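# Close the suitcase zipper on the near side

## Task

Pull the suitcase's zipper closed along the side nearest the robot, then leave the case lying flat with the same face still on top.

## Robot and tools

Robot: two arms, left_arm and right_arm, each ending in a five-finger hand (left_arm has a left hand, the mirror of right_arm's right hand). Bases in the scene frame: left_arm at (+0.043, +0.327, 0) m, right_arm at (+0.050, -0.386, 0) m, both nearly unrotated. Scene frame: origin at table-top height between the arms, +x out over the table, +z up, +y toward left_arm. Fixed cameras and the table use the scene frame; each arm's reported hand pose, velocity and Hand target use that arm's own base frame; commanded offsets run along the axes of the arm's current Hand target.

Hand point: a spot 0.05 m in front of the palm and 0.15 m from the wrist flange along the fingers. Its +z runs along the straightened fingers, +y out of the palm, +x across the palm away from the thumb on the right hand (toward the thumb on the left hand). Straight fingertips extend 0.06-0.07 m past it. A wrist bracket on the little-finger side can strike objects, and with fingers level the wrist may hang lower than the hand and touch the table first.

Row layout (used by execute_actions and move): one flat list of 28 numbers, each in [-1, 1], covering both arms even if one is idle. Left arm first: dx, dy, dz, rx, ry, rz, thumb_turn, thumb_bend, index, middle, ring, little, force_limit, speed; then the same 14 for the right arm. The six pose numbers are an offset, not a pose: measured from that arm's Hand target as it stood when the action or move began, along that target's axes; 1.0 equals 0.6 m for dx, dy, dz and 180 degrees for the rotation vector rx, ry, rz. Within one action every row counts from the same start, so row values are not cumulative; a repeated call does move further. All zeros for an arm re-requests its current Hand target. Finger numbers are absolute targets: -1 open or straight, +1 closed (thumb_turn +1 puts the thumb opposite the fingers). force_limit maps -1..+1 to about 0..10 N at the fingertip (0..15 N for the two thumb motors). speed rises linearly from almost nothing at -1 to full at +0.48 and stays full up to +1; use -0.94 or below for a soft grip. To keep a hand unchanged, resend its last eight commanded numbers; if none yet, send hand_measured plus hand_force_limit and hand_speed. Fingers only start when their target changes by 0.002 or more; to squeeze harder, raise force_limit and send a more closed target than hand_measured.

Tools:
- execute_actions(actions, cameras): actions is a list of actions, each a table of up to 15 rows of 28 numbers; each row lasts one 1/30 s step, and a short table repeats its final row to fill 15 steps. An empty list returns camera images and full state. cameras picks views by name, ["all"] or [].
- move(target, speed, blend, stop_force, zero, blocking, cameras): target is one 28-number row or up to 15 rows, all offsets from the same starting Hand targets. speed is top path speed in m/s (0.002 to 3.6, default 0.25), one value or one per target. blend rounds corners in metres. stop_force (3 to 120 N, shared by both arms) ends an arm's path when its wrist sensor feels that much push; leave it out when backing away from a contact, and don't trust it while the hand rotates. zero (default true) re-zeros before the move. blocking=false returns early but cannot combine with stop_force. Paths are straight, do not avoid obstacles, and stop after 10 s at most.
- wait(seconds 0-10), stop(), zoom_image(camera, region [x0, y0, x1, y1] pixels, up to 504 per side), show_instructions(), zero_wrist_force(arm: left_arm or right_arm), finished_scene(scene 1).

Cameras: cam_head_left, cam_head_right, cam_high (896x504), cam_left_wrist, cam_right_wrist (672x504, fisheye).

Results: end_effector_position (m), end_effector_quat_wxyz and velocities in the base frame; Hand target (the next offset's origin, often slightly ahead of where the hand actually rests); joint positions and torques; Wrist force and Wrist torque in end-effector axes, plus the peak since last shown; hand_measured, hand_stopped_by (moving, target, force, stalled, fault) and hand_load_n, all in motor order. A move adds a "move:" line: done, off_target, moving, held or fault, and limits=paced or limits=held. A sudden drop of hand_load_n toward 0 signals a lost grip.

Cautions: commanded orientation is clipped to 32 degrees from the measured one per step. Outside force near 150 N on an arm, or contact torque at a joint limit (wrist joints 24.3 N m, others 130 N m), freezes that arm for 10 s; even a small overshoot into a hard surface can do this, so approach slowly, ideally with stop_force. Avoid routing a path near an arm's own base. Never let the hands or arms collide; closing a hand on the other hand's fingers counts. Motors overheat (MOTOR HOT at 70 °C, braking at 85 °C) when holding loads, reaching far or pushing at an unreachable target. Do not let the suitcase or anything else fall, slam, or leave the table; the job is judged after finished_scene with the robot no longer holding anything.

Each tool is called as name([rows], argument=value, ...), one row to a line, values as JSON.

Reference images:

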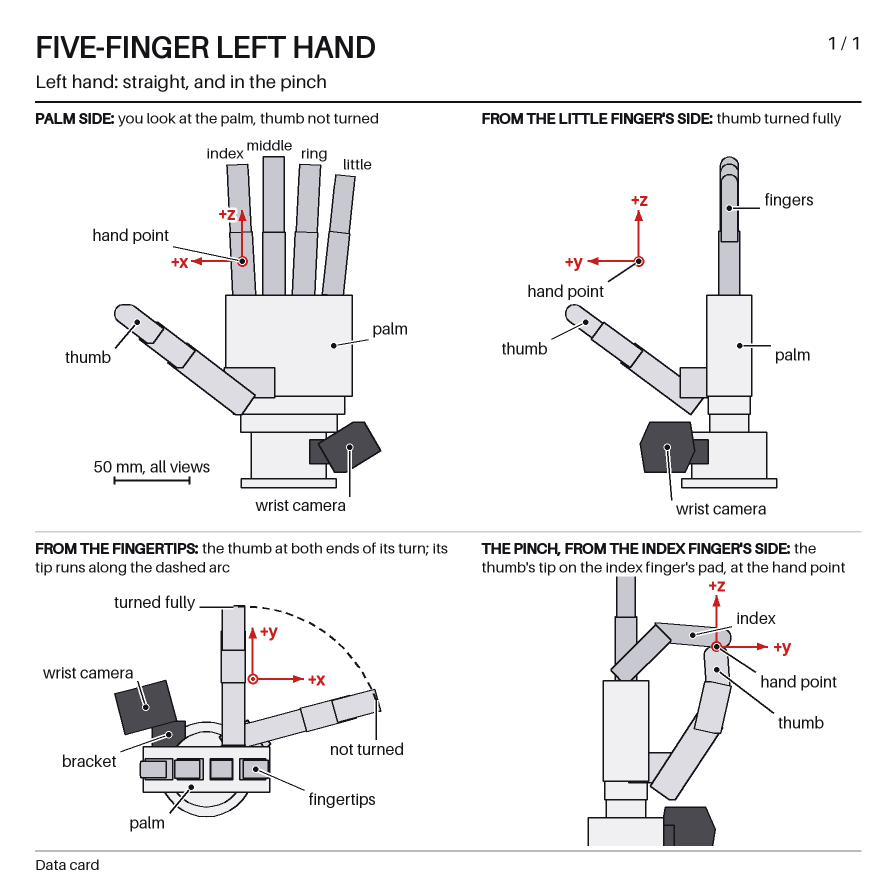

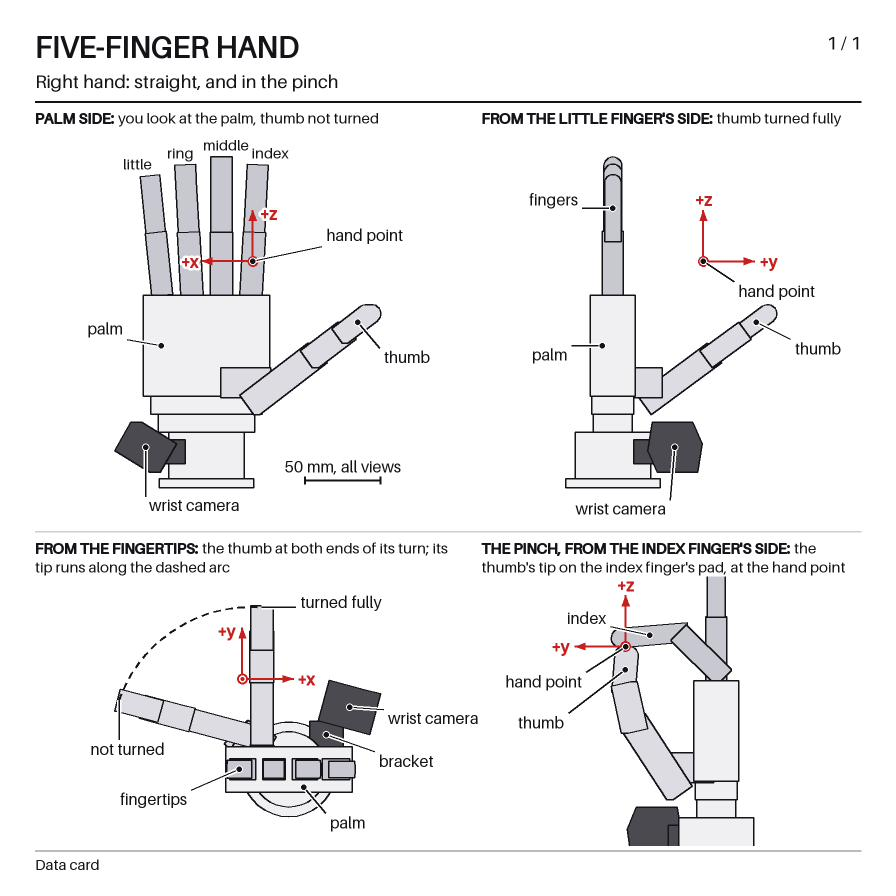

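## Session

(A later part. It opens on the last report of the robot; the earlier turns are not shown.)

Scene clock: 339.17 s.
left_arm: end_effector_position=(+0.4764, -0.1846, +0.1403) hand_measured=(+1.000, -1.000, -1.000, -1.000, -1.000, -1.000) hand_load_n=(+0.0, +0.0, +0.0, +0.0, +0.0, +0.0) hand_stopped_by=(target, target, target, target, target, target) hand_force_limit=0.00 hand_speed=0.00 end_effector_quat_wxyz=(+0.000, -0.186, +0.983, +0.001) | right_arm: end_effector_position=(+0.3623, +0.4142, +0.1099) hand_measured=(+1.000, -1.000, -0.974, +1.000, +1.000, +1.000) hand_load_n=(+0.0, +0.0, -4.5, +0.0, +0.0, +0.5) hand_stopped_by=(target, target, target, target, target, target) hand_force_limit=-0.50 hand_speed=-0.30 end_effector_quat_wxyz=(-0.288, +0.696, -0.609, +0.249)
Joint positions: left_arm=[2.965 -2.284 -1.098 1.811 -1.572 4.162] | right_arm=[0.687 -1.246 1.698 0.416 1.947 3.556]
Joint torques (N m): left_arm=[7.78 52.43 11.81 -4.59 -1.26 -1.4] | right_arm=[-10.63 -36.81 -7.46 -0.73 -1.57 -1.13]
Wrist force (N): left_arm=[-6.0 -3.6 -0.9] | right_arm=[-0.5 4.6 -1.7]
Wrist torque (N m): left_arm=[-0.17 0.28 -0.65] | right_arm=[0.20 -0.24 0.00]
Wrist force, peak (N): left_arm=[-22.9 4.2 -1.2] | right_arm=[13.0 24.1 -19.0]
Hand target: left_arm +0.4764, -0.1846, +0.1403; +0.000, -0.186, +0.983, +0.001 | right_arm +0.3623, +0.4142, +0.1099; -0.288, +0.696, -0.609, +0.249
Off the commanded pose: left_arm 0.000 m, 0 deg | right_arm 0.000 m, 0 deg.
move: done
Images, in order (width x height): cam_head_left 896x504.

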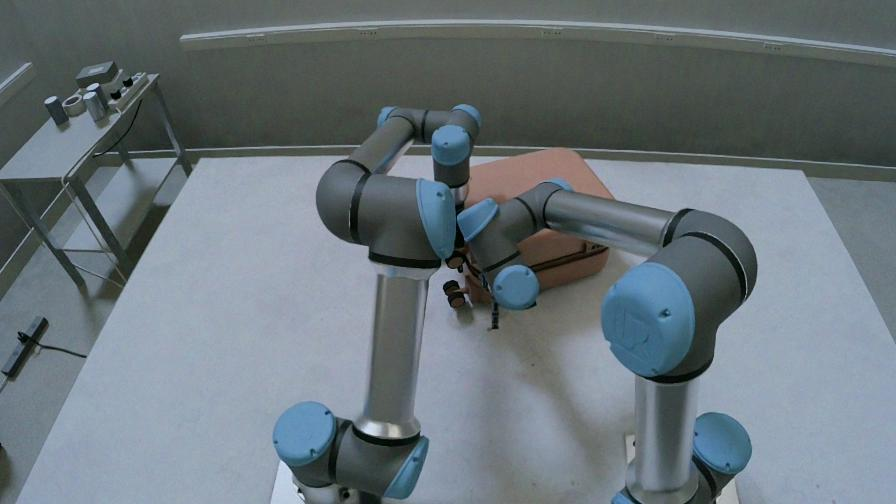

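move([
  [0,0,0,0,0,0, 1,-1,-1,-1,-1,-1,0,0, -0.0026,0.0099,-0.0099,0,0,0, 1,-1,-1,1,1,1,-0.5,-0.3],
  [0,0,0,0,0,0, 1,-1,-1,-1,-1,-1,0,0, 0.0103,0.0406,-0.0406,0,0,0, 1,-1,-1,1,1,1,-0.5,-0.3],
  [0,0,0,0,0,0, 1,-1,-1,-1,-1,-1,0,0, 0.1169,0.0271,-0.0271,0,0,0, 1,-1,-1,1,1,1,-0.5,-0.3],
], speed=0.08, blend=0.003, cameras=["cam_head_left","cam_high","cam_right_wrist"])

zoom_image(camera="cam_head_left", region=[460, 240, 540, 310])

zoom_image(camera="cam_right_wrist", region=[180, 160, 320, 340])

Scene clock: 341.77 s.
left_arm: end_effector_position=(+0.4764, -0.1846, +0.1403) hand_measured=(+1.000, -1.000, -1.000, -1.000, -1.000, -1.000) hand_load_n=(+0.0, +0.0, +0.0, +0.0, +0.0, +0.0) hand_stopped_by=(target, target, target, target, target, target) hand_force_limit=0.00 hand_speed=0.00 end_effector_quat_wxyz=(+0.000, -0.186, +0.983, +0.001) | right_arm: end_effector_position=(+0.3490, +0.3417, +0.1097) hand_measured=(+1.000, -1.000, -0.976, +1.000, +1.000, +1.000) hand_load_n=(+0.0, +0.0, -0.5, +0.5, +0.0, +0.0) hand_stopped_by=(target, target, target, target, target, target) hand_force_limit=-0.50 hand_speed=-0.30 end_effector_quat_wxyz=(-0.288, +0.696, -0.609, +0.249)
Joint positions: left_arm=[2.965 -2.284 -1.098 1.811 -1.572 4.162] | right_arm=[0.551 -1.407 1.899 0.34 1.856 3.448]
Joint torques (N m): left_arm=[8.19 52.39 12.67 -1.97 1.48 -0.31] | right_arm=[-1.4 -15.01 -27.67 2.53 2.72 0.97]
Wrist force (N): left_arm=[-4.4 -1.7 -0.6] | right_arm=[1.1 0.4 -0.9]
Wrist torque (N m): left_arm=[-0.09 0.24 -0.55] | right_arm=[0.19 -0.18 0.03]
Wrist force, peak (N): left_arm=[-6.4 -3.5 -0.8] | right_arm=[-0.4 4.9 -1.9]
Hand target: left_arm +0.4764, -0.1846, +0.1403; +0.000, -0.186, +0.983, +0.001 | right_arm +0.3490, +0.3416, +0.1097; -0.288, +0.696, -0.609, +0.249
Off the commanded pose: left_arm 0.000 m, 0 deg | right_arm 0.000 m, 0 deg.
move: done
Images, in order (width x height): cam_head_left 896x504, cam_high 896x504, cam_right_wrist 672x504.

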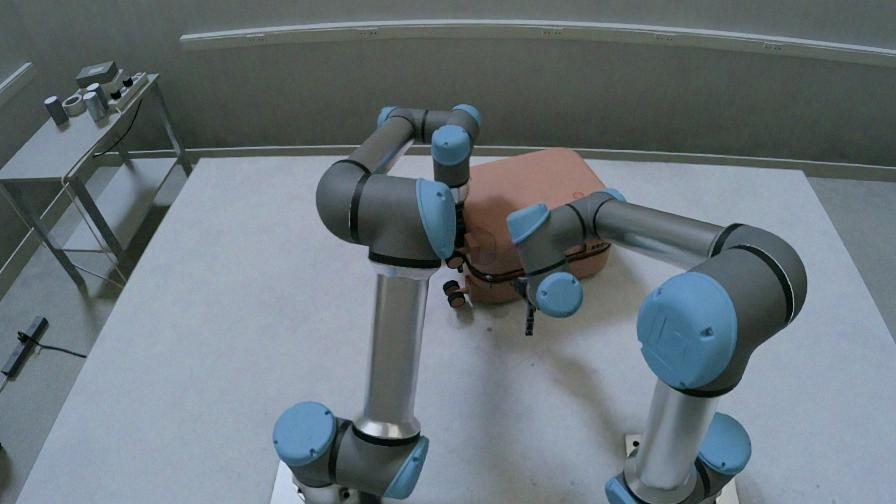

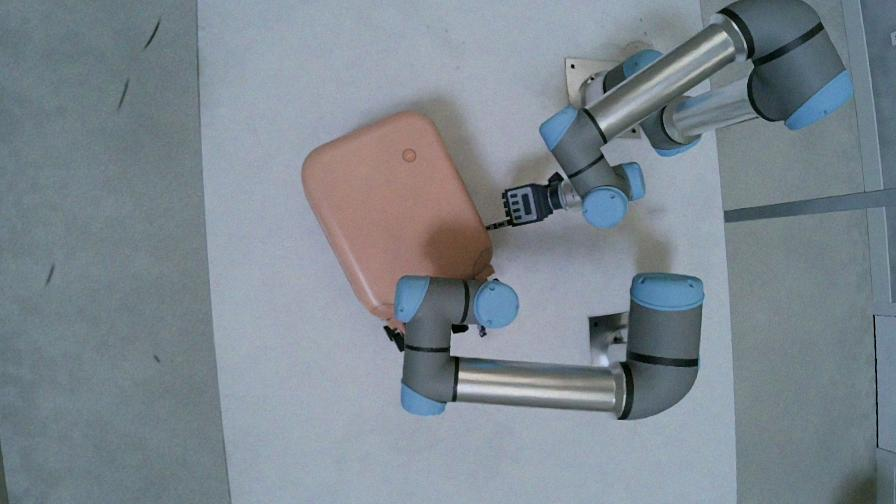

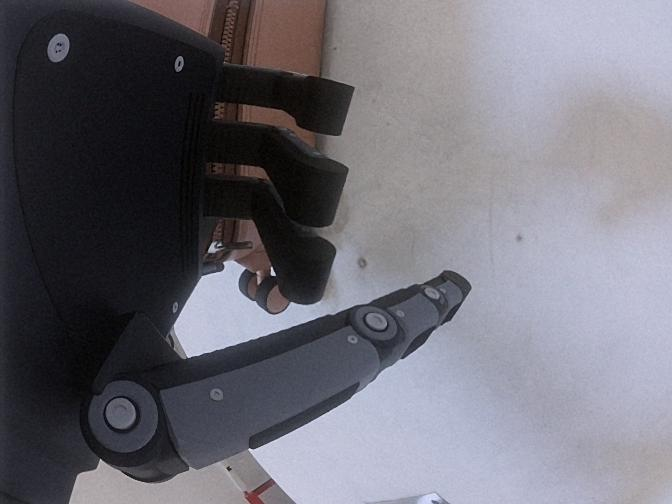

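Scaled by 6.300 from the camera's 896x504 image, which has a finer 1280x720 frame.

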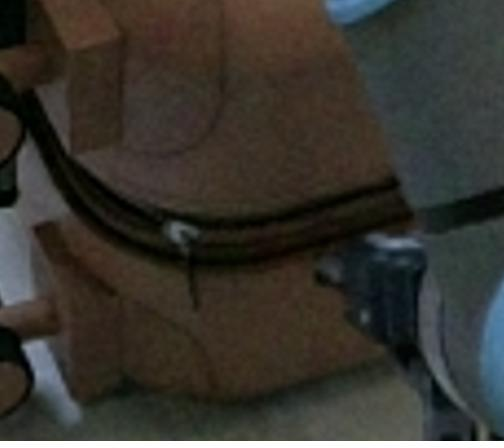

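Scaled by 2.800 from the camera's 672x504 image, which has a finer 960x720 frame.

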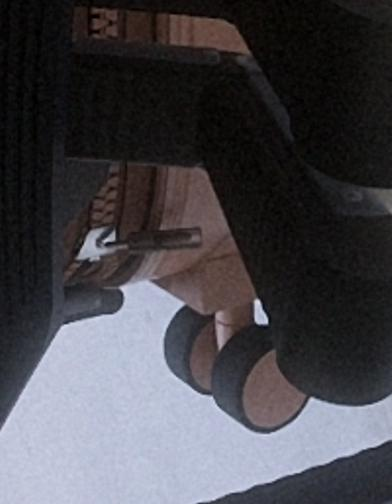

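zoom_image(camera="cam_high", region=[280, 90, 530, 330])

Scaled by 2.016 from the camera's 896x504 image, which has a finer 1280x720 frame.

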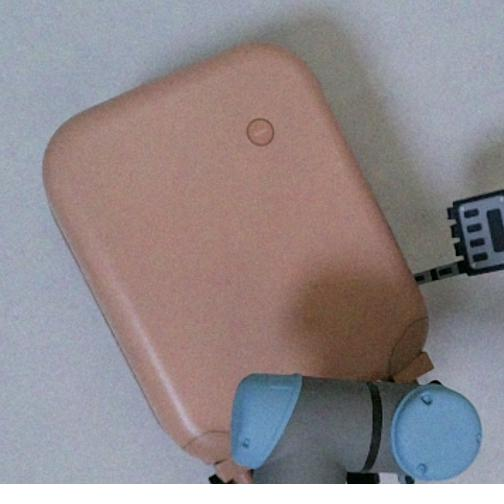

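move([
  [0,-0.005,0,0,0,0, 1,-1,-1,-1,-1,-1,0,0, -0.0073,0.0013,-0.0013,0,0,0, 1,-1,-1,1,1,1,-0.5,-0.3],
  [0,-0.04,0,0,0,0, 1,-1,-1,-1,-1,-1,0,0, -0.0194,-0.0330,0.0330,0,0,0, 1,-1,-1,1,1,1,-0.5,-0.3],
], speed=[0.04,0.02], stop_force=3, blend=0.001)

Scene clock: 346.57 s.
left_arm: end_effector_position=(+0.4764, -0.1847, +0.1403) hand_measured=(+1.000, -1.000, -1.000, -1.000, -1.000, -1.000) hand_load_n=(+0.0, +0.0, +0.0, +0.0, -0.5, +0.0) hand_stopped_by=(target, target, target, target, target, target) hand_force_limit=0.00 hand_speed=0.00 end_effector_quat_wxyz=(+0.000, -0.186, +0.983, +0.001) | right_arm: end_effector_position=(+0.3640, +0.3525, +0.1096) hand_measured=(+1.000, -1.000, -0.976, +1.000, +1.000, +1.000) hand_load_n=(+0.0, +0.0, -2.5, +0.0, +0.0, +0.0) hand_stopped_by=(target, target, target, target, target, target) hand_force_limit=-0.50 hand_speed=-0.30 end_effector_quat_wxyz=(-0.288, +0.696, -0.609, +0.249)
Joint positions: left_arm=[2.964 -2.284 -1.098 1.811 -1.572 4.162] | right_arm=[0.555 -1.366 1.849 0.35 1.859 3.451]
Joint torques (N m): left_arm=[11.93 55.13 2.86 -5.06 1.52 2.09] | right_arm=[7.28 -31.25 -10.01 -0.65 2.55 1.78]
Wrist force (N): left_arm=[-4.6 -2.7 -1.0] | right_arm=[2.4 2.2 -1.3]
Wrist torque (N m): left_arm=[-0.12 0.25 -0.52] | right_arm=[0.18 -0.11 0.20]
Wrist force, peak (N): left_arm=[-0.5 8.5 0.5] | right_arm=[3.9 4.7 -5.1]
Hand target: left_arm +0.4764, -0.1847, +0.1403; +0.000, -0.186, +0.983, +0.001 (not the last commanded pose) | right_arm +0.3640, +0.3525, +0.1096; -0.288, +0.696, -0.609, +0.249 (not the last commanded pose)
Off the commanded pose: left_arm 0.024 m, 0 deg | right_arm 0.012 m, 0 deg.
move: contact (left_arm, right_arm); path passed 1 of 2 targets

move([
  [0,0,0,0,0,0, 1,-1,-1,-1,-1,-1,0,0, 0.0024,0.0069,-0.0069,0,0,0, 1,-1,-1,1,1,1,-0.5,-0.3],
  [0,0,0,0,0,0, 1,-1,-1,-1,-1,-1,0,0, -0.0283,0.0123,-0.0123,0,0,0, 1,-1,-1,1,1,1,-0.5,-0.3],
  [0,0,0,0,0,0, 1,-1,-1,-1,-1,-1,0,0, -0.0388,-0.0175,0.0175,0,0,0, 1,-1,-1,1,1,1,-0.5,-0.3],
], speed=[0.04,0.04,0.02], stop_force=3, blend=0.002)

Scene clock: 349.30 s.
left_arm: end_effector_position=(+0.4764, -0.1847, +0.1403) hand_measured=(+1.000, -1.000, -1.000, -1.000, -1.000, -1.000) hand_load_n=(+0.0, -0.5, +0.0, +0.0, +0.0, +0.0) hand_stopped_by=(target, target, target, target, target, target) hand_force_limit=0.00 hand_speed=0.00 end_effector_quat_wxyz=(+0.000, -0.186, +0.983, +0.001) | right_arm: end_effector_position=(+0.3588, +0.3709, +0.1097) hand_measured=(+1.000, -1.000, -0.976, +1.000, +1.000, +1.000) hand_load_n=(+0.0, +0.0, -4.5, +0.0, +0.0, +0.0) hand_stopped_by=(target, target, target, target, target, target) hand_force_limit=-0.50 hand_speed=-0.30 end_effector_quat_wxyz=(-0.288, +0.696, -0.609, +0.249)
Joint positions: left_arm=[2.964 -2.284 -1.098 1.811 -1.572 4.162] | right_arm=[0.605 -1.336 1.814 0.368 1.892 3.489]
Joint torques (N m): left_arm=[11.86 54.62 5.68 -4.95 1.53 2.1] | right_arm=[6.07 -33.3 -11.09 -0.25 3.51 1.91]
Wrist force (N): left_arm=[-4.3 -2.9 -0.7] | right_arm=[0.9 4.1 -2.3]
Wrist torque (N m): left_arm=[-0.16 0.22 -0.50] | right_arm=[0.23 -0.28 0.13]
Wrist force, peak (N): left_arm=[-4.7 -3.2 -1.0] | right_arm=[2.7 6.5 -8.1]
Hand target: left_arm +0.4764, -0.1847, +0.1403; +0.000, -0.186, +0.983, +0.001 | right_arm +0.3588, +0.3709, +0.1097; -0.288, +0.696, -0.609, +0.249 (not the last commanded pose)
Off the commanded pose: left_arm 0.000 m, 0 deg | right_arm 0.018 m, 0 deg.
move: contact (right_arm); path passed 2 of 3 targets

move([
  [0,0,0,0,0,0, 1,-1,-1,-1,-1,-1,0,0, -0.0112,-0.0011,0.0011,0,0,0, 1,-1,-1,1,1,1,-0.5,-0.3],
  [0,0,0,0,0,0, 1,-1,-1,-1,-1,-1,0,0, -0.0222,-0.0025,0.0025,0,0,0, 1,-1,-1,1,1,1,-0.5,-0.3],
  [0,0,0,0,0,0, 1,-1,-1,-1,-1,-1,0,0, -0.0329,-0.0046,0.0046,0,0,0, 1,-1,-1,1,1,1,-0.5,-0.3],
  [0,0,0,0,0,0, 1,-1,-1,-1,-1,-1,0,0, -0.0433,-0.0073,0.0073,0,0,0, 1,-1,-1,1,1,1,-0.5,-0.3],
  [0,0,0,0,0,0, 1,-1,-1,-1,-1,-1,0,0, -0.0533,-0.0107,0.0107,0,0,0, 1,-1,-1,1,1,1,-0.5,-0.3],
  [0,0,0,0,0,0, 1,-1,-1,-1,-1,-1,0,0, -0.0627,-0.0146,0.0146,0,0,0, 1,-1,-1,1,1,1,-0.5,-0.3],
], speed=0.015, stop_force=20, blend=0.002, cameras=["cam_head_left","cam_head_right","cam_right_wrist"])

zoom_image(camera="cam_head_left", region=[460, 240, 540, 310])

zoom_image(camera="cam_right_wrist", region=[180, 160, 320, 340])

Scene clock: 352.93 s.
left_arm: end_effector_position=(+0.4764, -0.1846, +0.1403) hand_measured=(+1.000, -1.000, -1.000, -1.000, -1.000, -1.000) hand_load_n=(+0.0, +0.0, +0.0, +0.0, +0.0, +0.0) hand_stopped_by=(target, target, target, target, target, target) hand_force_limit=0.00 hand_speed=0.00 end_effector_quat_wxyz=(+0.000, -0.186, +0.983, +0.001) | right_arm: end_effector_position=(+0.3600, +0.3906, +0.1098) hand_measured=(+1.000, -1.000, -0.974, +1.000, +1.000, +1.000) hand_load_n=(+0.0, +0.0, -28.0, +0.0, +0.0, +0.0) hand_stopped_by=(target, target, target, target, target, target) hand_force_limit=-0.50 hand_speed=-0.30 end_effector_quat_wxyz=(-0.288, +0.696, -0.609, +0.249)
Joint positions: left_arm=[2.965 -2.284 -1.098 1.811 -1.572 4.162] | right_arm=[0.645 -1.296 1.763 0.389 1.919 3.521]
Joint torques (N m): left_arm=[-12.94 54.84 8.69 -5 1.58 0.05] | right_arm=[-9.93 -38.38 -17.77 -5.39 -2.57 -0.46]
Wrist force (N): left_arm=[-19.6 4.4 -1.1] | right_arm=[10.6 21.4 -11.8]
Wrist torque (N m): left_arm=[0.17 0.81 -1.32] | right_arm=[0.42 0.40 0.78]
Wrist force, peak (N): left_arm=[-21.6 4.6 -0.8] | right_arm=[15.8 22.1 -16.1]
Hand target: left_arm +0.4764, -0.1847, +0.1403; +0.000, -0.186, +0.983, +0.001 | right_arm +0.3600, +0.3906, +0.1098; -0.288, +0.696, -0.609, +0.249 (not the last commanded pose)
Off the commanded pose: left_arm 0.000 m, 0 deg | right_arm 0.020 m, 0 deg.
move: contact (right_arm); path passed 2 of 6 targets
Images, in order (width x height): cam_head_left 896x504, cam_head_right 896x504, cam_right_wrist 672x504.

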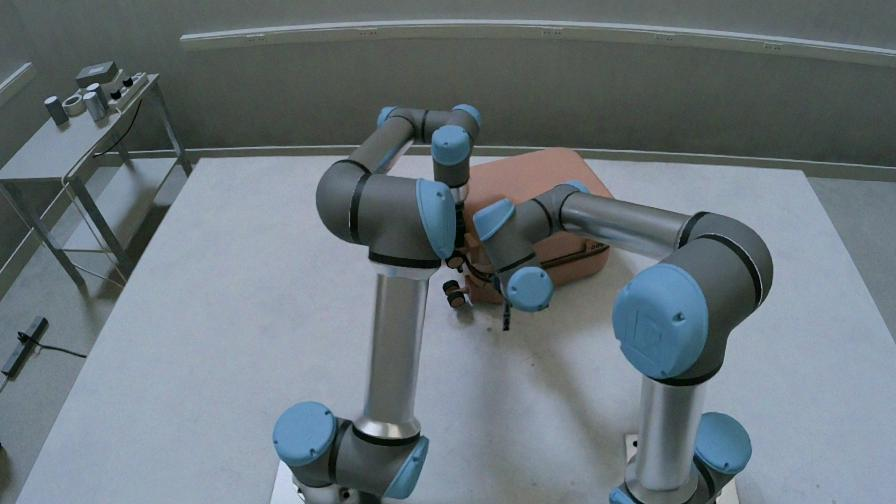

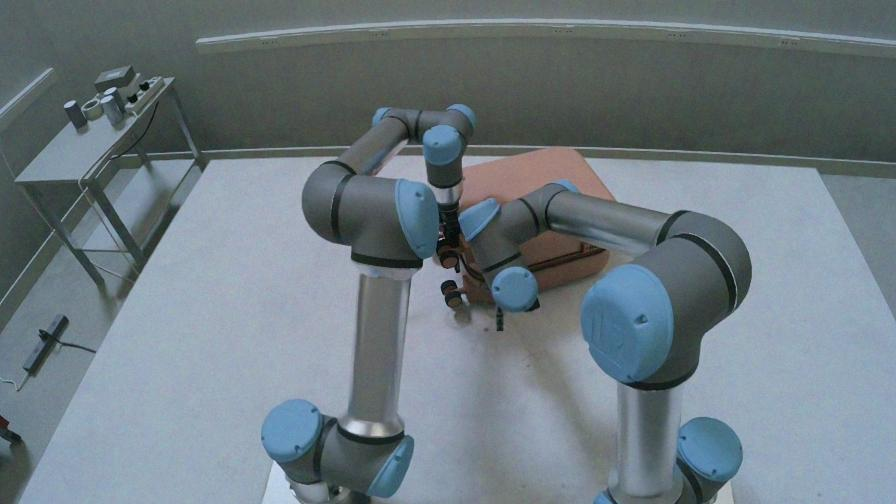

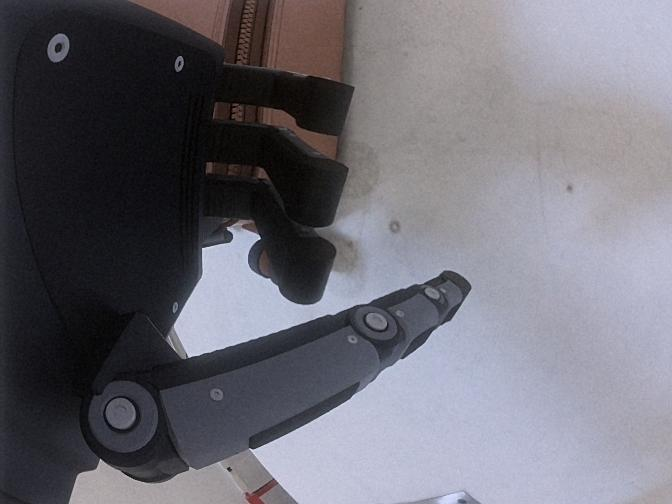

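Scaled by 6.300 from the camera's 896x504 image, which has a finer 1280x720 frame.

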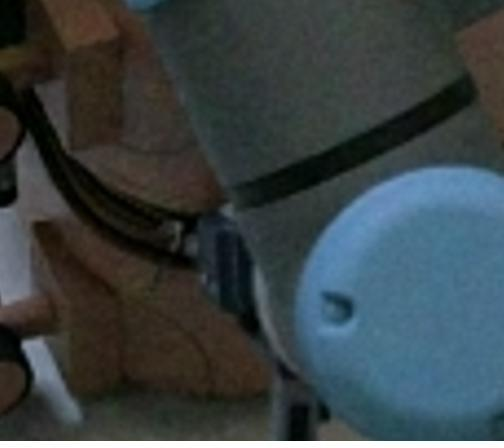

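Scaled by 2.800 from the camera's 672x504 image, which has a finer 960x720 frame.

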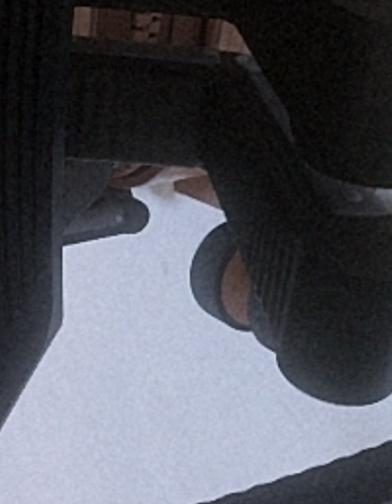

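move([
  [0,0,0,0,0,0, 1,-1,-1,-1,-1,-1,0,0, -0.0090,-0.0021,0.0021,0,0,0, 1,-1,-1,1,1,1,-0.5,-0.3],
  [0,0,0,0,0,0, 1,-1,-1,-1,-1,-1,0,0, -0.0171,-0.0045,0.0045,0,0,0, 1,-1,-1,1,1,1,-0.5,-0.3],
  [0,0,0,0,0,0, 1,-1,-1,-1,-1,-1,0,0, -0.0268,-0.0083,0.0083,0,0,0, 1,-1,-1,1,1,1,-0.5,-0.3],
], speed=0.01, stop_force=28, zero=false, blend=0.002, cameras=["cam_head_left"])

zoom_image(camera="cam_head_left", region=[460, 240, 540, 310])

Scene clock: 357.17 s.
left_arm: end_effector_position=(+0.4764, -0.1847, +0.1403) hand_measured=(+1.000, -1.000, -1.000, -1.000, -1.000, -1.000) hand_load_n=(+0.0, -0.5, +0.0, +0.0, +0.0, +0.0) hand_stopped_by=(target, target, target, target, target, target) hand_force_limit=0.00 hand_speed=0.00 end_effector_quat_wxyz=(+0.000, -0.186, +0.983, +0.001) | right_arm: end_effector_position=(+0.3648, +0.4075, +0.1098) hand_measured=(+1.000, -1.000, -0.934, +1.000, +1.000, +1.000) hand_load_n=(+0.0, +0.0, -28.5, +0.0, +0.0, +0.0) hand_stopped_by=(target, target, target, target, target, target) hand_force_limit=-0.50 hand_speed=-0.30 end_effector_quat_wxyz=(-0.288, +0.696, -0.609, +0.249)
Joint positions: left_arm=[2.964 -2.284 -1.098 1.811 -1.572 4.162] | right_arm=[0.671 -1.257 1.711 0.408 1.936 3.543]
Joint torques (N m): left_arm=[-3.79 54.11 12.47 -4.89 1.94 -0.63] | right_arm=[-14.41 -40.17 -17.02 -6.24 -0.72 -0.76]
Wrist force (N): left_arm=[-17.8 -4.8 -1.3] | right_arm=[3.3 22.2 -11.4]
Wrist torque (N m): left_arm=[-0.19 0.74 -1.85] | right_arm=[0.37 -0.03 0.36]
Wrist force, peak (N): left_arm=[-23.5 7.0 -0.9] | right_arm=[18.0 23.5 -16.2]
Hand target: left_arm +0.4764, -0.1847, +0.1403; +0.000, -0.186, +0.983, +0.001 | right_arm +0.3648, +0.4075, +0.1098; -0.288, +0.696, -0.609, +0.249
Off the commanded pose: left_arm 0.000 m, 0 deg | right_arm 0.000 m, 0 deg.
move: done
Images, in order (width x height): cam_head_left 896x504.

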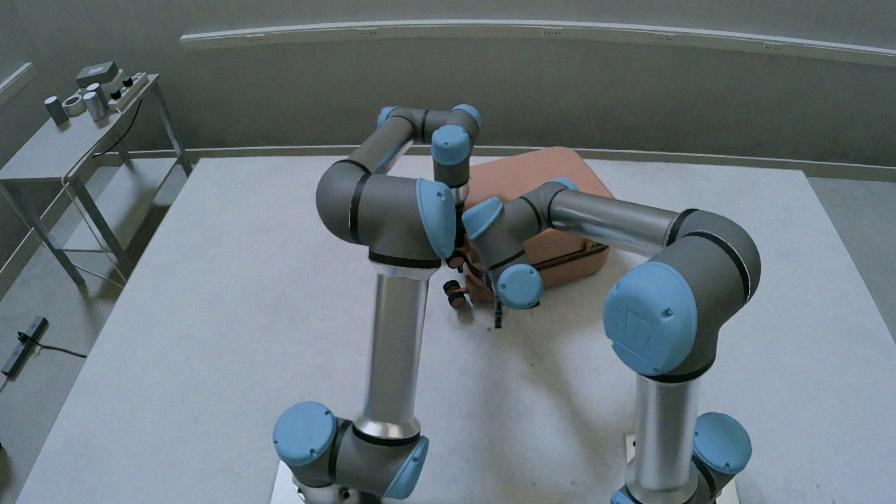

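Scaled by 6.300 from the camera's 896x504 image, which has a finer 1280x720 frame.

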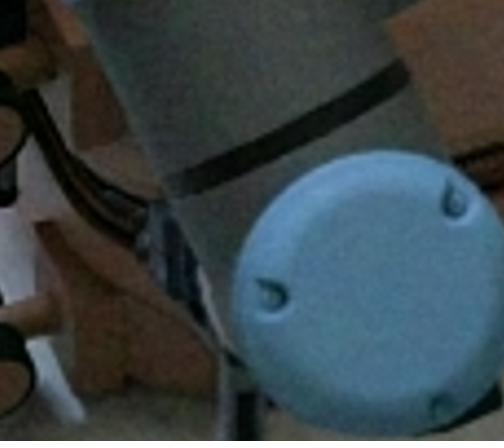

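move([
  [0,0,0,0,0,0, 1,-1,-1,-1,-1,-1,0,0, -0.0026,0.0099,-0.0099,0,0,0, 1,-1,-1,1,1,1,-0.5,-0.3],
  [0,0,0,0,0,0, 1,-1,-1,-1,-1,-1,0,0, 0.0103,0.0406,-0.0406,0,0,0, 1,-1,-1,1,1,1,-0.5,-0.3],
  [0,0,0,0,0,0, 1,-1,-1,-1,-1,-1,0,0, 0.1169,0.0271,-0.0271,0,0,0, 1,-1,-1,1,1,1,-0.5,-0.3],
], speed=0.08, blend=0.003, cameras=["cam_head_left","cam_high","cam_right_wrist"])

zoom_image(camera="cam_head_left", region=[460, 240, 540, 310])

zoom_image(camera="cam_right_wrist", region=[180, 160, 320, 340])

zoom_image(camera="cam_high", region=[280, 90, 530, 330])

Scene clock: 359.80 s.
left_arm: end_effector_position=(+0.4764, -0.1847, +0.1403) hand_measured=(+1.000, -1.000, -1.000, -1.000, -1.000, -1.000) hand_load_n=(+0.0, +0.0, +0.0, +0.0, +0.0, +0.0) hand_stopped_by=(target, target, target, target, target, target) hand_force_limit=0.00 hand_speed=0.00 end_effector_quat_wxyz=(+0.000, -0.186, +0.983, +0.001) | right_arm: end_effector_position=(+0.3514, +0.3349, +0.1096) hand_measured=(+1.000, -1.000, -0.938, +1.000, +1.000, +1.000) hand_load_n=(+0.0, -0.5, +0.0, +0.0, +0.0, +0.5) hand_stopped_by=(target, target, target, target, target, target) hand_force_limit=-0.50 hand_speed=-0.30 end_effector_quat_wxyz=(-0.288, +0.696, -0.609, +0.249)
Joint positions: left_arm=[2.964 -2.284 -1.098 1.811 -1.572 4.162] | right_arm=[0.53 -1.417 1.91 0.335 1.842 3.432]
Joint torques (N m): left_arm=[4.47 53.82 14.86 -2.88 0.94 1.46] | right_arm=[-2.89 -13.02 -27.69 2.61 2.66 0.94]
Wrist force (N): left_arm=[-4.3 0.9 -0.4] | right_arm=[1.3 0.5 -1.1]
Wrist torque (N m): left_arm=[0.05 0.23 -0.83] | right_arm=[0.20 -0.21 0.06]
Wrist force, peak (N): left_arm=[-18.1 -4.7 -1.3] | right_arm=[3.5 22.6 -11.9]
Hand target: left_arm +0.4764, -0.1847, +0.1403; +0.000, -0.186, +0.983, +0.001 | right_arm +0.3515, +0.3349, +0.1096; -0.288, +0.696, -0.609, +0.249
Off the commanded pose: left_arm 0.000 m, 0 deg | right_arm 0.000 m, 0 deg.
move: done
Images, in order (width x height): cam_head_left 896x504, cam_high 896x504, cam_right_wrist 672x504.

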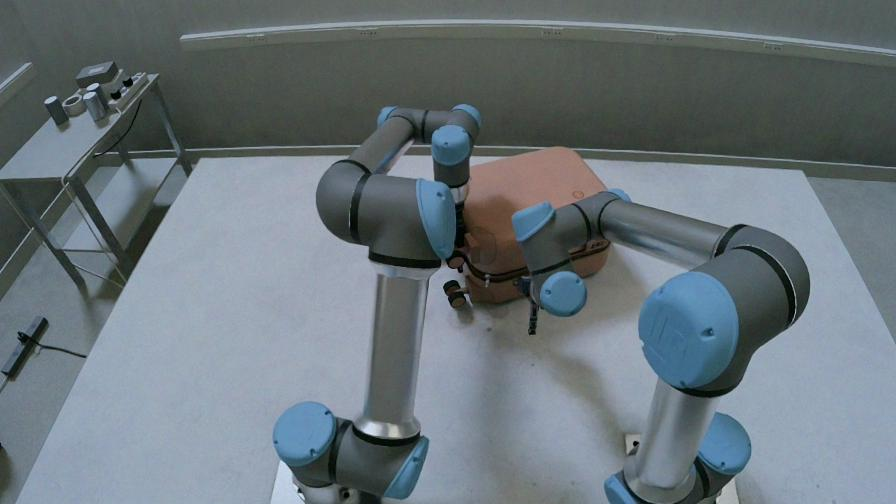

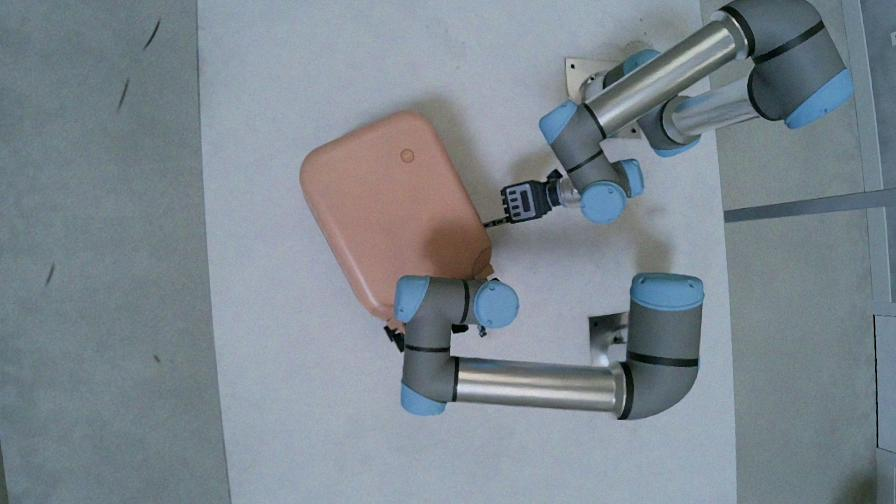

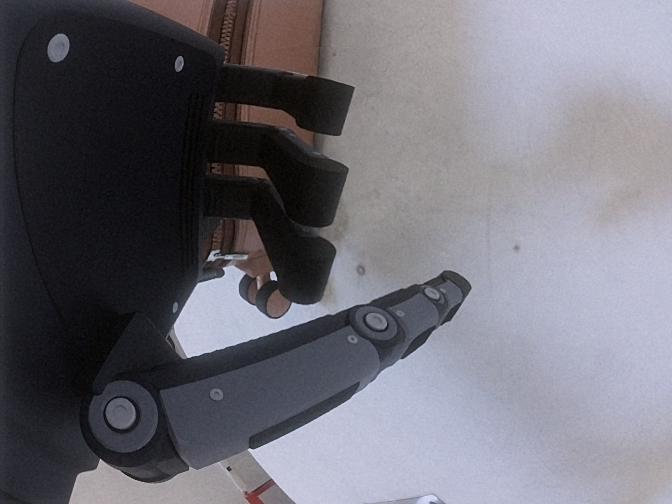

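Scaled by 6.300 from the camera's 896x504 image, which has a finer 1280x720 frame.

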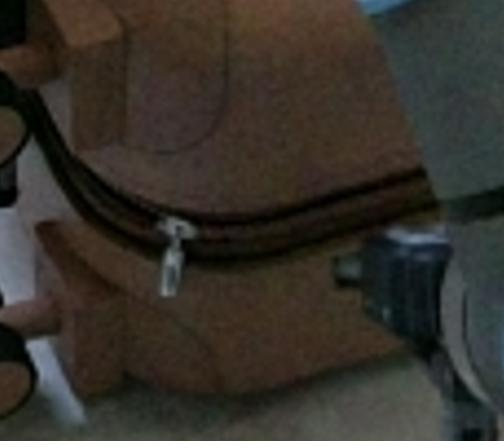

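Scaled by 2.800 from the camera's 672x504 image, which has a finer 960x720 frame.

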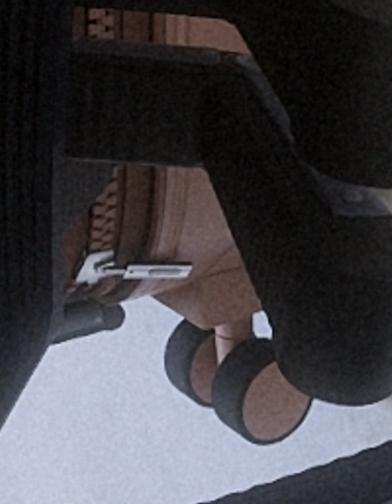

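Scaled by 2.016 from the camera's 896x504 image, which has a finer 1280x720 frame.

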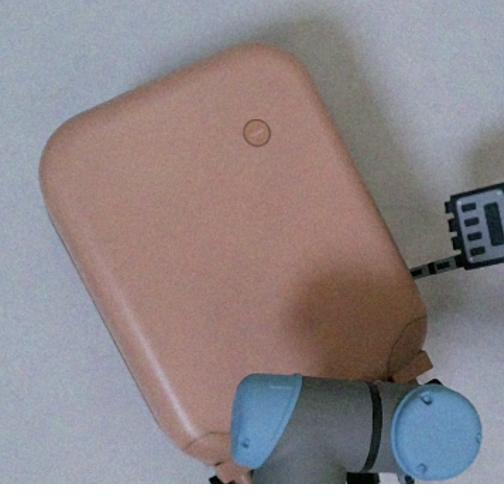

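move(target=[0,0,0,0,0,0, 1,-1,-1,-1,-1,-1,0,0, -0.0410,0.0218,0.0455,0.1111,0,0, 1,-1,-0.998,1,1,1,-0.5,-0.3], speed=0.08, cameras=["cam_head_left","cam_head_right","cam_high","cam_right_wrist"])

zoom_image(camera="cam_head_left", region=[460, 240, 540, 310])

Scene clock: 364.73 s.
left_arm: end_effector_position=(+0.4764, -0.1847, +0.1403) hand_measured=(+1.000, -1.000, -1.000, -1.000, -1.000, -1.000) hand_load_n=(+0.0, +0.0, +0.0, +0.5, +0.0, +0.0) hand_stopped_by=(target, target, target, target, target, target) hand_force_limit=0.00 hand_speed=0.00 end_effector_quat_wxyz=(+0.000, -0.186, +0.983, +0.001) | right_arm: end_effector_position=(+0.3579, +0.3607, +0.0810) hand_measured=(+1.000, -1.000, -0.998, +1.000, +1.000, +1.000) hand_load_n=(+0.5, +0.0, +0.0, +0.0, +0.0, +0.0) hand_stopped_by=(target, target, target, target, target, target) hand_force_limit=-0.50 hand_speed=-0.30 end_effector_quat_wxyz=(-0.405, +0.635, -0.556, +0.351)
Joint positions: left_arm=[2.964 -2.284 -1.098 1.811 -1.572 4.162] | right_arm=[0.678 -1.417 2.118 -0.199 2.055 3.396]
Joint torques (N m): left_arm=[4.36 52.97 18.88 -1.81 -0.7 2.25] | right_arm=[-8.28 -28.59 -26.29 -0.55 -2.33 2.01]
Wrist force (N): left_arm=[-4.2 0.8 -0.5] | right_arm=[0.7 0.8 -1.4]
Wrist torque (N m): left_arm=[0.05 0.20 -0.83] | right_arm=[0.22 -0.13 0.10]
Wrist force, peak (N): left_arm=[-4.4 0.9 -0.8] | right_arm=[1.4 1.2 -1.5]
Hand target: left_arm +0.4764, -0.1847, +0.1403; +0.000, -0.186, +0.983, +0.001 | right_arm +0.3580, +0.3607, +0.0811; -0.405, +0.635, -0.556, +0.351
Off the commanded pose: left_arm 0.000 m, 0 deg | right_arm 0.000 m, 0 deg.
move: done
Images, in order (width x height): cam_head_left 896x504, cam_head_right 896x504, cam_high 896x504, cam_right_wrist 672x504.

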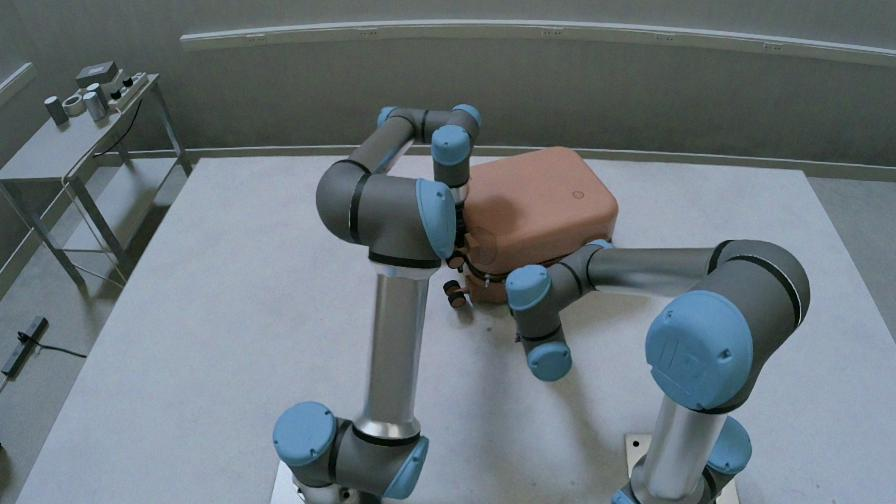

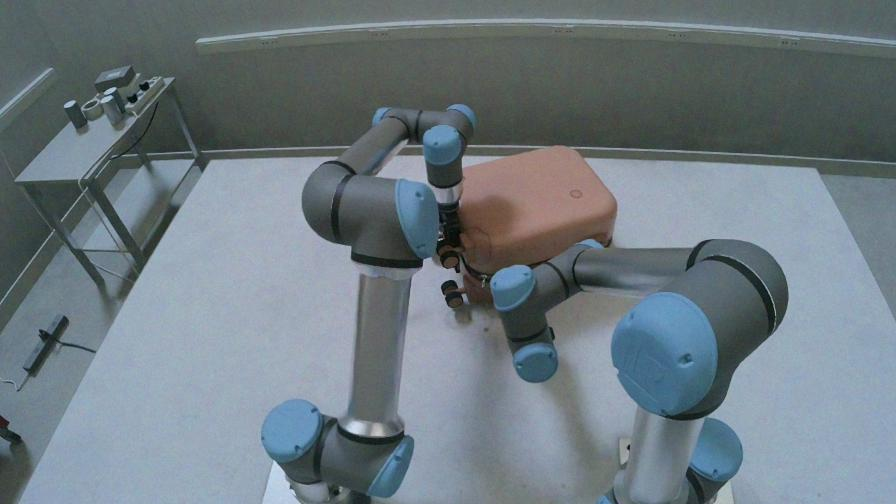

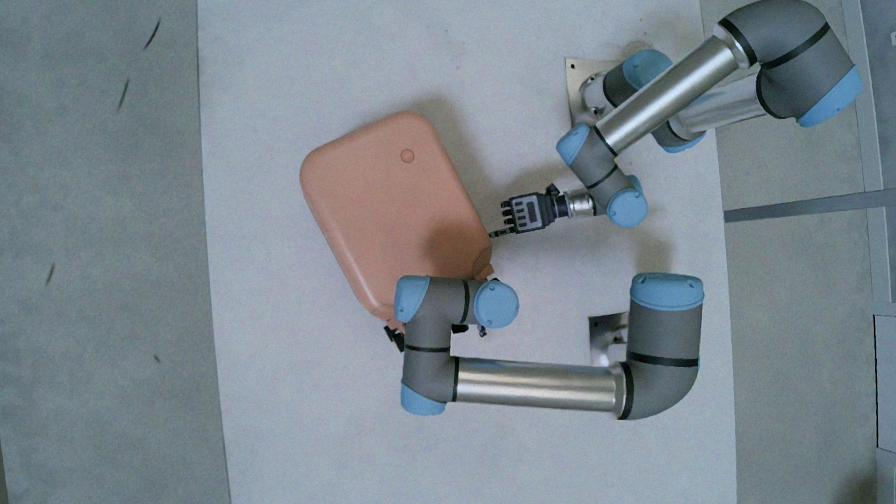

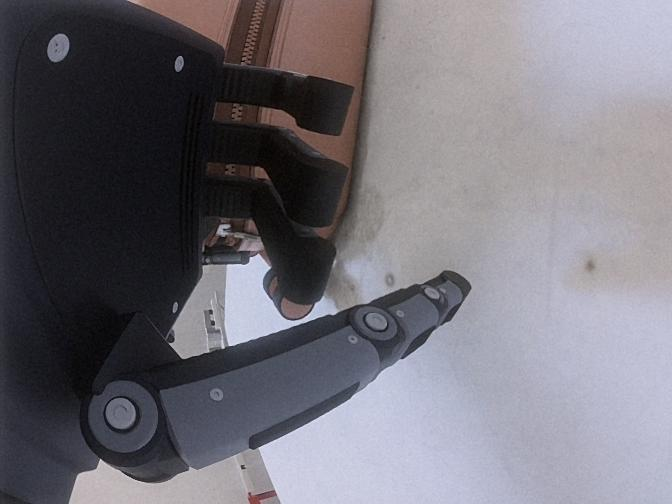

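Scaled by 6.300 from the camera's 896x504 image, which has a finer 1280x720 frame.

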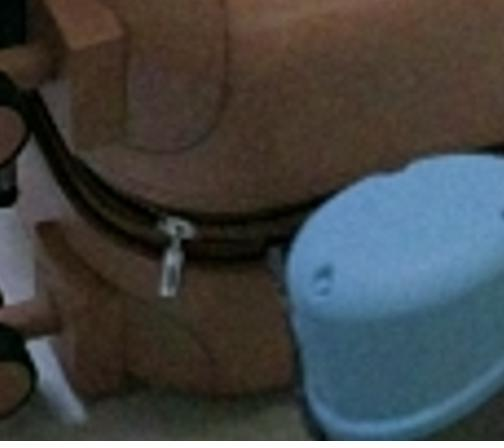

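move(target=[0,-0.04,0,0,0,0, 1,-1,-1,-1,-1,-1,0,0, -0.0108,-0.0170,0.0365,0,0,0, 1,-1,-0.998,1,1,1,-0.5,-0.3], speed=0.02, stop_force=3)

Scene clock: 367.47 s.
left_arm: end_effector_position=(+0.4765, -0.1847, +0.1403) hand_measured=(+1.000, -1.000, -1.000, -1.000, -1.000, -1.000) hand_load_n=(+0.0, +0.0, +0.0, +0.0, +0.0, +0.0) hand_stopped_by=(target, target, target, target, target, target) hand_force_limit=0.00 hand_speed=0.00 end_effector_quat_wxyz=(+0.000, -0.186, +0.983, +0.001) | right_arm: end_effector_position=(+0.3654, +0.3638, +0.0811) hand_measured=(+1.000, -1.000, -0.998, +1.000, +1.000, +1.000) hand_load_n=(+0.0, +0.0, -1.0, +0.0, +0.0, +0.0) hand_stopped_by=(target, target, target, target, target, target) hand_force_limit=-0.50 hand_speed=-0.30 end_effector_quat_wxyz=(-0.405, +0.635, -0.556, +0.351)
Joint positions: left_arm=[2.964 -2.284 -1.098 1.811 -1.572 4.162] | right_arm=[0.671 -1.403 2.101 -0.198 2.049 3.392]
Joint torques (N m): left_arm=[12.22 55.09 2.25 -5.12 1.82 1.99] | right_arm=[6.47 -29.83 -4.94 -1.48 2.85 1.83]
Wrist force (N): left_arm=[-5.4 -3.8 -0.9] | right_arm=[1.3 1.2 -2.9]
Wrist torque (N m): left_arm=[-0.17 0.28 -0.57] | right_arm=[0.25 -0.25 0.13]
Wrist force, peak (N): left_arm=[-1.5 8.1 2.7] | right_arm=[3.0 2.4 -9.0]
Hand target: left_arm +0.4765, -0.1847, +0.1403; +0.000, -0.186, +0.983, +0.001 (not the last commanded pose) | right_arm +0.3654, +0.3638, +0.0811; -0.405, +0.635, -0.556, +0.351 (not the last commanded pose)
Off the commanded pose: left_arm 0.024 m, 0 deg | right_arm 0.017 m, 0 deg.
move: contact (left_arm, right_arm)

move([
  [0,0,0,0,0,0, 1,-1,-1,-1,-1,-1,0,0, 0.0026,0.0041,-0.0088,0,0,0, 1,-1,-0.998,1,1,1,-0.5,-0.3],
  [0,0,0,0,0,0, 1,-1,-1,-1,-1,-1,0,0, -0.0297,0.0048,-0.0103,0,0,0, 1,-1,-0.998,1,1,1,-0.5,-0.3],
  [0,0,0,0,0,0, 1,-1,-1,-1,-1,-1,0,0, -0.0414,-0.0136,0.0292,0,0,0, 1,-1,-0.998,1,1,1,-0.5,-0.3],
], speed=[0.04,0.04,0.02], stop_force=3, blend=0.002)

Scene clock: 370.00 s.
left_arm: end_effector_position=(+0.4765, -0.1847, +0.1403) hand_measured=(+1.000, -1.000, -1.000, -1.000, -1.000, -1.000) hand_load_n=(+0.0, +0.0, +0.0, +0.0, +0.0, +0.0) hand_stopped_by=(target, target, target, target, target, target) hand_force_limit=0.00 hand_speed=0.00 end_effector_quat_wxyz=(+0.000, -0.186, +0.983, +0.001) | right_arm: end_effector_position=(+0.3622, +0.3831, +0.0812) hand_measured=(+1.000, -1.000, -0.998, +1.000, +1.000, +1.000) hand_load_n=(+0.0, +0.0, -2.5, +0.0, +0.0, +0.0) hand_stopped_by=(target, target, target, target, target, target) hand_force_limit=-0.50 hand_speed=-0.30 end_effector_quat_wxyz=(-0.405, +0.635, -0.556, +0.351)
Joint positions: left_arm=[2.964 -2.284 -1.098 1.811 -1.572 4.162] | right_arm=[0.721 -1.365 2.055 -0.176 2.093 3.42]
Joint torques (N m): left_arm=[11.6 54.97 2.4 -5.21 1.79 1.58] | right_arm=[5.33 -29.99 -6.31 -1.31 3.18 1.97]
Wrist force (N): left_arm=[-5.3 -3.8 -1.1] | right_arm=[1.1 2.9 -4.0]
Wrist torque (N m): left_arm=[-0.17 0.26 -0.57] | right_arm=[0.38 -0.28 0.15]
Wrist force, peak (N): left_arm=[-5.6 -3.9 -0.7] | right_arm=[3.3 3.6 -10.9]
Hand target: left_arm +0.4765, -0.1847, +0.1403; +0.000, -0.186, +0.983, +0.001 | right_arm +0.3622, +0.3831, +0.0812; -0.405, +0.635, -0.556, +0.351 (not the last commanded pose)
Off the commanded pose: left_arm 0.000 m, 0 deg | right_arm 0.021 m, 0 deg.
move: contact (right_arm); path passed 2 of 3 targets


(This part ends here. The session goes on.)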